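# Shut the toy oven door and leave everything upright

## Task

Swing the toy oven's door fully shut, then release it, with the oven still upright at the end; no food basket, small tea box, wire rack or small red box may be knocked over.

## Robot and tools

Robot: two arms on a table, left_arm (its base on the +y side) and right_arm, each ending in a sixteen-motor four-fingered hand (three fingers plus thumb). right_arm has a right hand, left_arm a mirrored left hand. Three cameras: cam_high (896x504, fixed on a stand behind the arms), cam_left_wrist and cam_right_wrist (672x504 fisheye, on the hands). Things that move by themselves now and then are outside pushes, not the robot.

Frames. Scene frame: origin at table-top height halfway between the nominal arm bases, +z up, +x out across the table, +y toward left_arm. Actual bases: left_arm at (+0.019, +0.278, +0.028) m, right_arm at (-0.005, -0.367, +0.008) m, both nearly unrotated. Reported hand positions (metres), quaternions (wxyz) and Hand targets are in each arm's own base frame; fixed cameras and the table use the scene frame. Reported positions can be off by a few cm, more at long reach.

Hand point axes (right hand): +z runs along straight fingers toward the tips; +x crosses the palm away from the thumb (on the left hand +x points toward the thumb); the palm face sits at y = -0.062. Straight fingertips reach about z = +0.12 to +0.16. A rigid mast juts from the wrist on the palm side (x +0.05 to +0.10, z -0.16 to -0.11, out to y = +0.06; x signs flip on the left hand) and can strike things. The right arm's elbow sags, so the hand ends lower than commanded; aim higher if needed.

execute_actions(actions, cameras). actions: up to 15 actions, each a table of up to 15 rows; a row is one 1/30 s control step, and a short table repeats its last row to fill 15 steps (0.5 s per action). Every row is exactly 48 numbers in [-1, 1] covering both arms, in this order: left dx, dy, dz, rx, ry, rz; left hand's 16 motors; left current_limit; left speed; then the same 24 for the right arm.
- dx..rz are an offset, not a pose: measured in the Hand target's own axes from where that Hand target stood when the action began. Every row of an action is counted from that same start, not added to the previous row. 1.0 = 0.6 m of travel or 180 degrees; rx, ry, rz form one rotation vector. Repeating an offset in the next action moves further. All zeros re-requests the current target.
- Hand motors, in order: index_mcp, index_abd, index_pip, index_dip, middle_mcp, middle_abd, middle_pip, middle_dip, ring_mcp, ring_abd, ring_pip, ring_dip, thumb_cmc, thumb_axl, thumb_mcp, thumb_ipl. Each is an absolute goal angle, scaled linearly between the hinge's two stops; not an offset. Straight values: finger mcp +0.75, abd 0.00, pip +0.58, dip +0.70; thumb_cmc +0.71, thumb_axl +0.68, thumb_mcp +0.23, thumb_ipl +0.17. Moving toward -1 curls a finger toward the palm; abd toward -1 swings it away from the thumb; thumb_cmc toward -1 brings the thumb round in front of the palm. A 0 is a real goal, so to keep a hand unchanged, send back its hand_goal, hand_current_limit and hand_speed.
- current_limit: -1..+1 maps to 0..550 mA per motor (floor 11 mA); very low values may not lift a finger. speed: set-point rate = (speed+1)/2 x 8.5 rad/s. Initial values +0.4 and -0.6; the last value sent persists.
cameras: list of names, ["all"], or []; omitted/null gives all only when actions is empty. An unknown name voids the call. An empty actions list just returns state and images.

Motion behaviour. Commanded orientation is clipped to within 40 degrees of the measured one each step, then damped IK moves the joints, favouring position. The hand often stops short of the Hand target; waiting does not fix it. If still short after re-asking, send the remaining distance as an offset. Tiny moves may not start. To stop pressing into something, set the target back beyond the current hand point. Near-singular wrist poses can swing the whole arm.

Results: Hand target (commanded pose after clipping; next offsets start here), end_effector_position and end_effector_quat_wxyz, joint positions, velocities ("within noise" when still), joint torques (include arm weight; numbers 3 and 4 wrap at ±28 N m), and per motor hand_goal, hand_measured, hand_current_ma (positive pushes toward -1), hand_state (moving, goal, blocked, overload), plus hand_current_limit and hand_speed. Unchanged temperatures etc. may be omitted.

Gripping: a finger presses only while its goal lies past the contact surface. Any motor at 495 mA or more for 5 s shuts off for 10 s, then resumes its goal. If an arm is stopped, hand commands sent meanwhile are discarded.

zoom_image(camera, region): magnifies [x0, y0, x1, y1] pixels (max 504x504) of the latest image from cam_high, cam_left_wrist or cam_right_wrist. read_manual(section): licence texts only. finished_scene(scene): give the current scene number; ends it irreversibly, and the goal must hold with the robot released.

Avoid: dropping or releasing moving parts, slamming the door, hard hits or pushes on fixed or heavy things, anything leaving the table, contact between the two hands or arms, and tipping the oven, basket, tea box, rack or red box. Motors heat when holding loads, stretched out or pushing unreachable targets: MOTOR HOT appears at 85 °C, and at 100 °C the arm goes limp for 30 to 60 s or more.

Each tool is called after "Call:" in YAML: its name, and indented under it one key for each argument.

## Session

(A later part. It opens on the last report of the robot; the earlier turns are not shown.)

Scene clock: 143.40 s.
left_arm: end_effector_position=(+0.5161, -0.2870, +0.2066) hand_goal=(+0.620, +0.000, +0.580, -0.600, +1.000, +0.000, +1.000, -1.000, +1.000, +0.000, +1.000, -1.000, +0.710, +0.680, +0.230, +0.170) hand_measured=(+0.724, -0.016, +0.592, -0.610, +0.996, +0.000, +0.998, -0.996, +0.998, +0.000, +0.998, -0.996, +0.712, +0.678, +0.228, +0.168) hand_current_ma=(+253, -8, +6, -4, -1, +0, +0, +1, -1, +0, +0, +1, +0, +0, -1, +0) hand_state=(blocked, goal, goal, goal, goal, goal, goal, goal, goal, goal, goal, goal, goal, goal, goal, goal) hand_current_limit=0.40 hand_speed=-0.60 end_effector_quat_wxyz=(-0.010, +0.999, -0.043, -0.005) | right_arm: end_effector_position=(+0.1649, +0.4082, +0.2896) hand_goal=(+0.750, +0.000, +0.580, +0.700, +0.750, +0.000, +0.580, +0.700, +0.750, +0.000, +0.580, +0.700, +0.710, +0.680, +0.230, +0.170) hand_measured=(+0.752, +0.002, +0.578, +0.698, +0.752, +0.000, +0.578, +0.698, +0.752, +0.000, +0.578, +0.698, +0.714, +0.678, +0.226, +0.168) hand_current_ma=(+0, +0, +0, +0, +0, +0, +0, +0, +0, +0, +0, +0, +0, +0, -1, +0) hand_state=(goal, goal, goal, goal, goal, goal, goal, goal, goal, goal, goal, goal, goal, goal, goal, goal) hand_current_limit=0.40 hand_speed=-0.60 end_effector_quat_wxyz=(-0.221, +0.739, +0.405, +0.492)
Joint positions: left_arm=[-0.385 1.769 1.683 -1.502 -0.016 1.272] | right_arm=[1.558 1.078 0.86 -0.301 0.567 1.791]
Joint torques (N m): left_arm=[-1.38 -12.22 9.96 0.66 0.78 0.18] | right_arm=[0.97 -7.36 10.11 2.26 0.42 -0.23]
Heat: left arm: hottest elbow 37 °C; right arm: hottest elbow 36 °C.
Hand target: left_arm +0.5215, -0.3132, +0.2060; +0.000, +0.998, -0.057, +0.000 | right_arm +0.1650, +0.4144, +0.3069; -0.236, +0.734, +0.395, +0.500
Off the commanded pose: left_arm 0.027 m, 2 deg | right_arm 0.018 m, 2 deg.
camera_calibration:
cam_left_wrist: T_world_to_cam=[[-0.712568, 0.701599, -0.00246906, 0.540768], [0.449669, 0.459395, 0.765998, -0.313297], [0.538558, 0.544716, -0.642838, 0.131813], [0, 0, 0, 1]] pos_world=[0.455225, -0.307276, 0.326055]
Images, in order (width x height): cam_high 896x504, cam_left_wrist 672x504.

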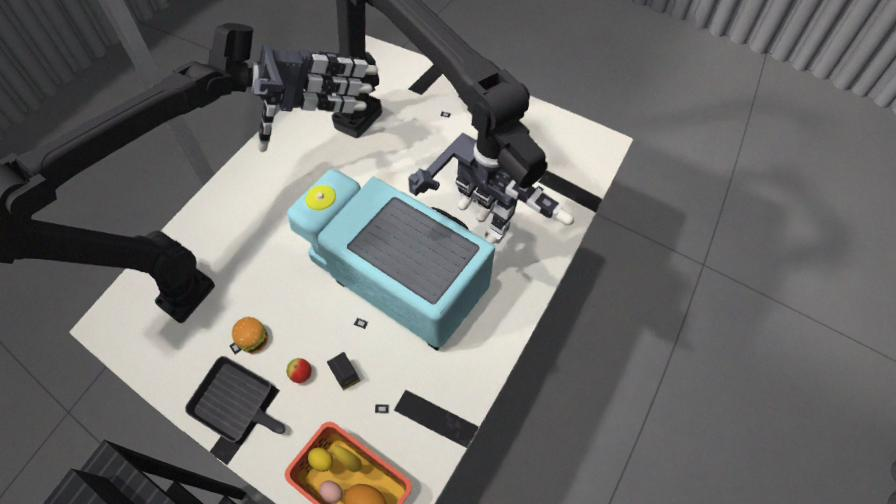

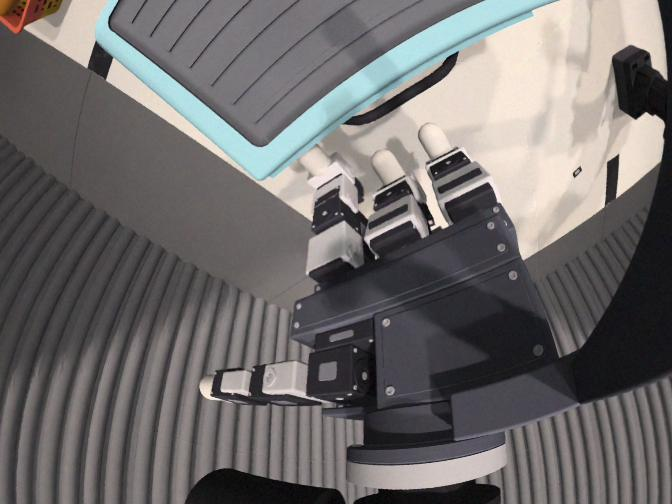

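Call:
execute_actions:
  actions:
    - [[0,-0.04,0,0,0,0,0.75,0,0.58,-0.6,1,0,1,-1,1,0,1,-1,0.71,0.68,0.23,0.17,0.4,-0.6,0,0,0,0,0,0,0.75,0,0.58,0.7,0.75,0,0.58,0.7,0.75,0,0.58,0.7,0.71,0.68,0.23,0.17,0.4,-0.6]]
    - [[0,-0.08,0,0,0,0,0.75,0,0.58,-0.6,1,0,1,-1,1,0,1,-1,0.71,0.68,0.23,0.17,0.4,-0.6,0,0,0,0,0,0,0.75,0,0.58,0.7,0.75,0,0.58,0.7,0.75,0,0.58,0.7,0.71,0.68,0.23,0.17,0.4,-0.6]]
  cameras: ["cam_left_wrist","cam_high"]

Call:
zoom_image:
  camera: "cam_left_wrist"
  region: [200, 20, 440, 230]

Scene clock: 151.53 s.
left_arm: end_effector_position=(+0.5337, -0.2374, +0.2041) hand_goal=(+0.750, +0.000, +0.580, -0.600, +1.000, +0.000, +1.000, -1.000, +1.000, +0.000, +1.000, -1.000, +0.710, +0.680, +0.230, +0.170) hand_measured=(+0.752, -0.004, +0.582, -0.602, +0.996, +0.000, +0.998, -0.996, +0.996, +0.000, +0.998, -0.996, +0.712, +0.678, +0.228, +0.168) hand_current_ma=(+0, -1, +1, +0, -1, +0, +0, +1, -1, +0, +0, +1, +0, +0, -1, +0) hand_state=(goal, goal, goal, goal, goal, goal, goal, goal, goal, goal, goal, goal, goal, goal, goal, goal) hand_current_limit=0.40 hand_speed=-0.60 end_effector_quat_wxyz=(-0.002, +0.999, -0.049, -0.004) | right_arm: end_effector_position=(+0.1649, +0.4082, +0.2896) hand_goal=(+0.750, +0.000, +0.580, +0.700, +0.750, +0.000, +0.580, +0.700, +0.750, +0.000, +0.580, +0.700, +0.710, +0.680, +0.230, +0.170) hand_measured=(+0.752, +0.002, +0.578, +0.698, +0.752, +0.000, +0.578, +0.698, +0.752, +0.000, +0.578, +0.698, +0.714, +0.678, +0.226, +0.168) hand_current_ma=(+0, +0, +0, +0, +0, +0, +0, +0, +0, +0, +0, +0, +0, +0, -1, +0) hand_state=(goal, goal, goal, goal, goal, goal, goal, goal, goal, goal, goal, goal, goal, goal, goal, goal) hand_current_limit=0.40 hand_speed=-0.60 end_effector_quat_wxyz=(-0.221, +0.739, +0.405, +0.492)
Joint positions: left_arm=[-0.282 1.769 1.674 -1.485 -0.003 1.386] | right_arm=[1.558 1.078 0.86 -0.301 0.567 1.791]
Joint torques (N m): left_arm=[0.67 -15.15 6.63 0.65 0.19 0.37] | right_arm=[0.97 -7.18 10.15 2.32 0.41 -0.22]
Heat: left arm: hottest elbow 37 °C; right arm: hottest elbow 36 °C.
Hand target: left_arm +0.5297, -0.2418, +0.2060; +0.000, +0.998, -0.058, +0.000 | right_arm +0.1650, +0.4144, +0.3069; -0.236, +0.734, +0.395, +0.500
Off the commanded pose: left_arm 0.006 m, 1 deg | right_arm 0.018 m, 2 deg.
camera_calibration:
cam_left_wrist: T_world_to_cam=[[-0.70434, 0.709723, -0.0140735, 0.518377], [0.454582, 0.466184, 0.758965, -0.341614], [0.545216, 0.528172, -0.650979, 0.0879923], [0, 0, 0, 1]] pos_world=[0.472431, -0.255125, 0.32385]
Images, in order (width x height): cam_high 896x504, cam_left_wrist 672x504.

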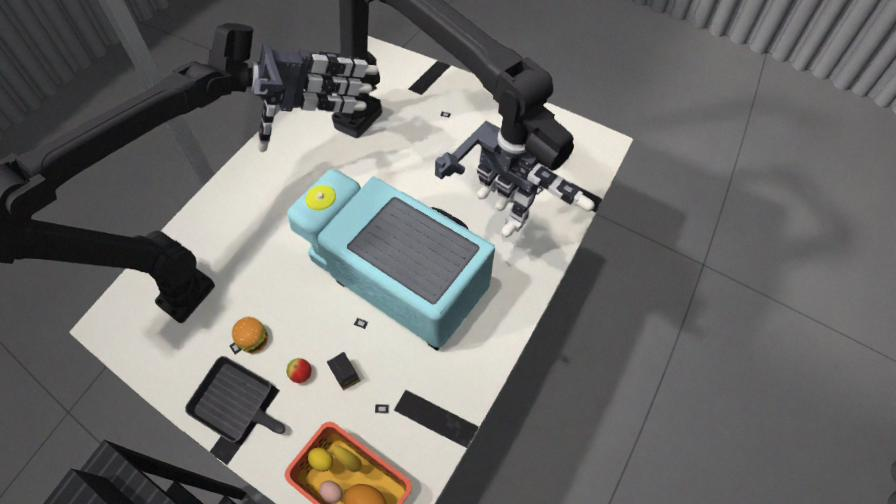

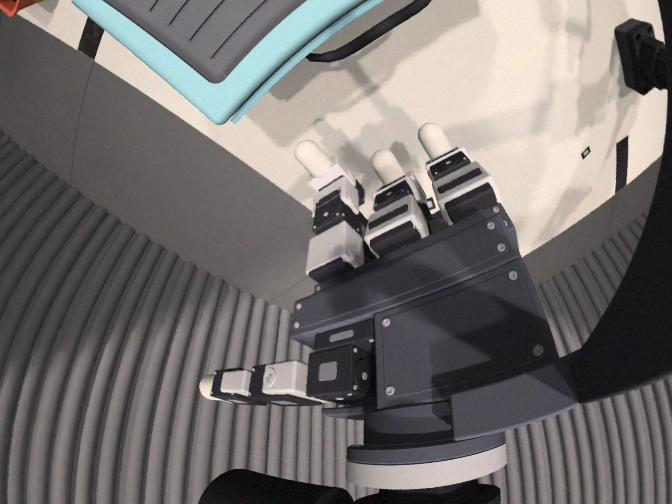

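Scaled by 2.100 from the camera's 672x504 image, which has a finer 960x720 frame.

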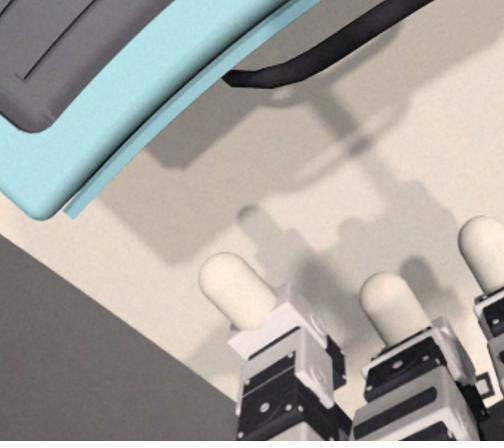

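Call:
finished_scene:
  scene: 3

The scene is finished: the task was done.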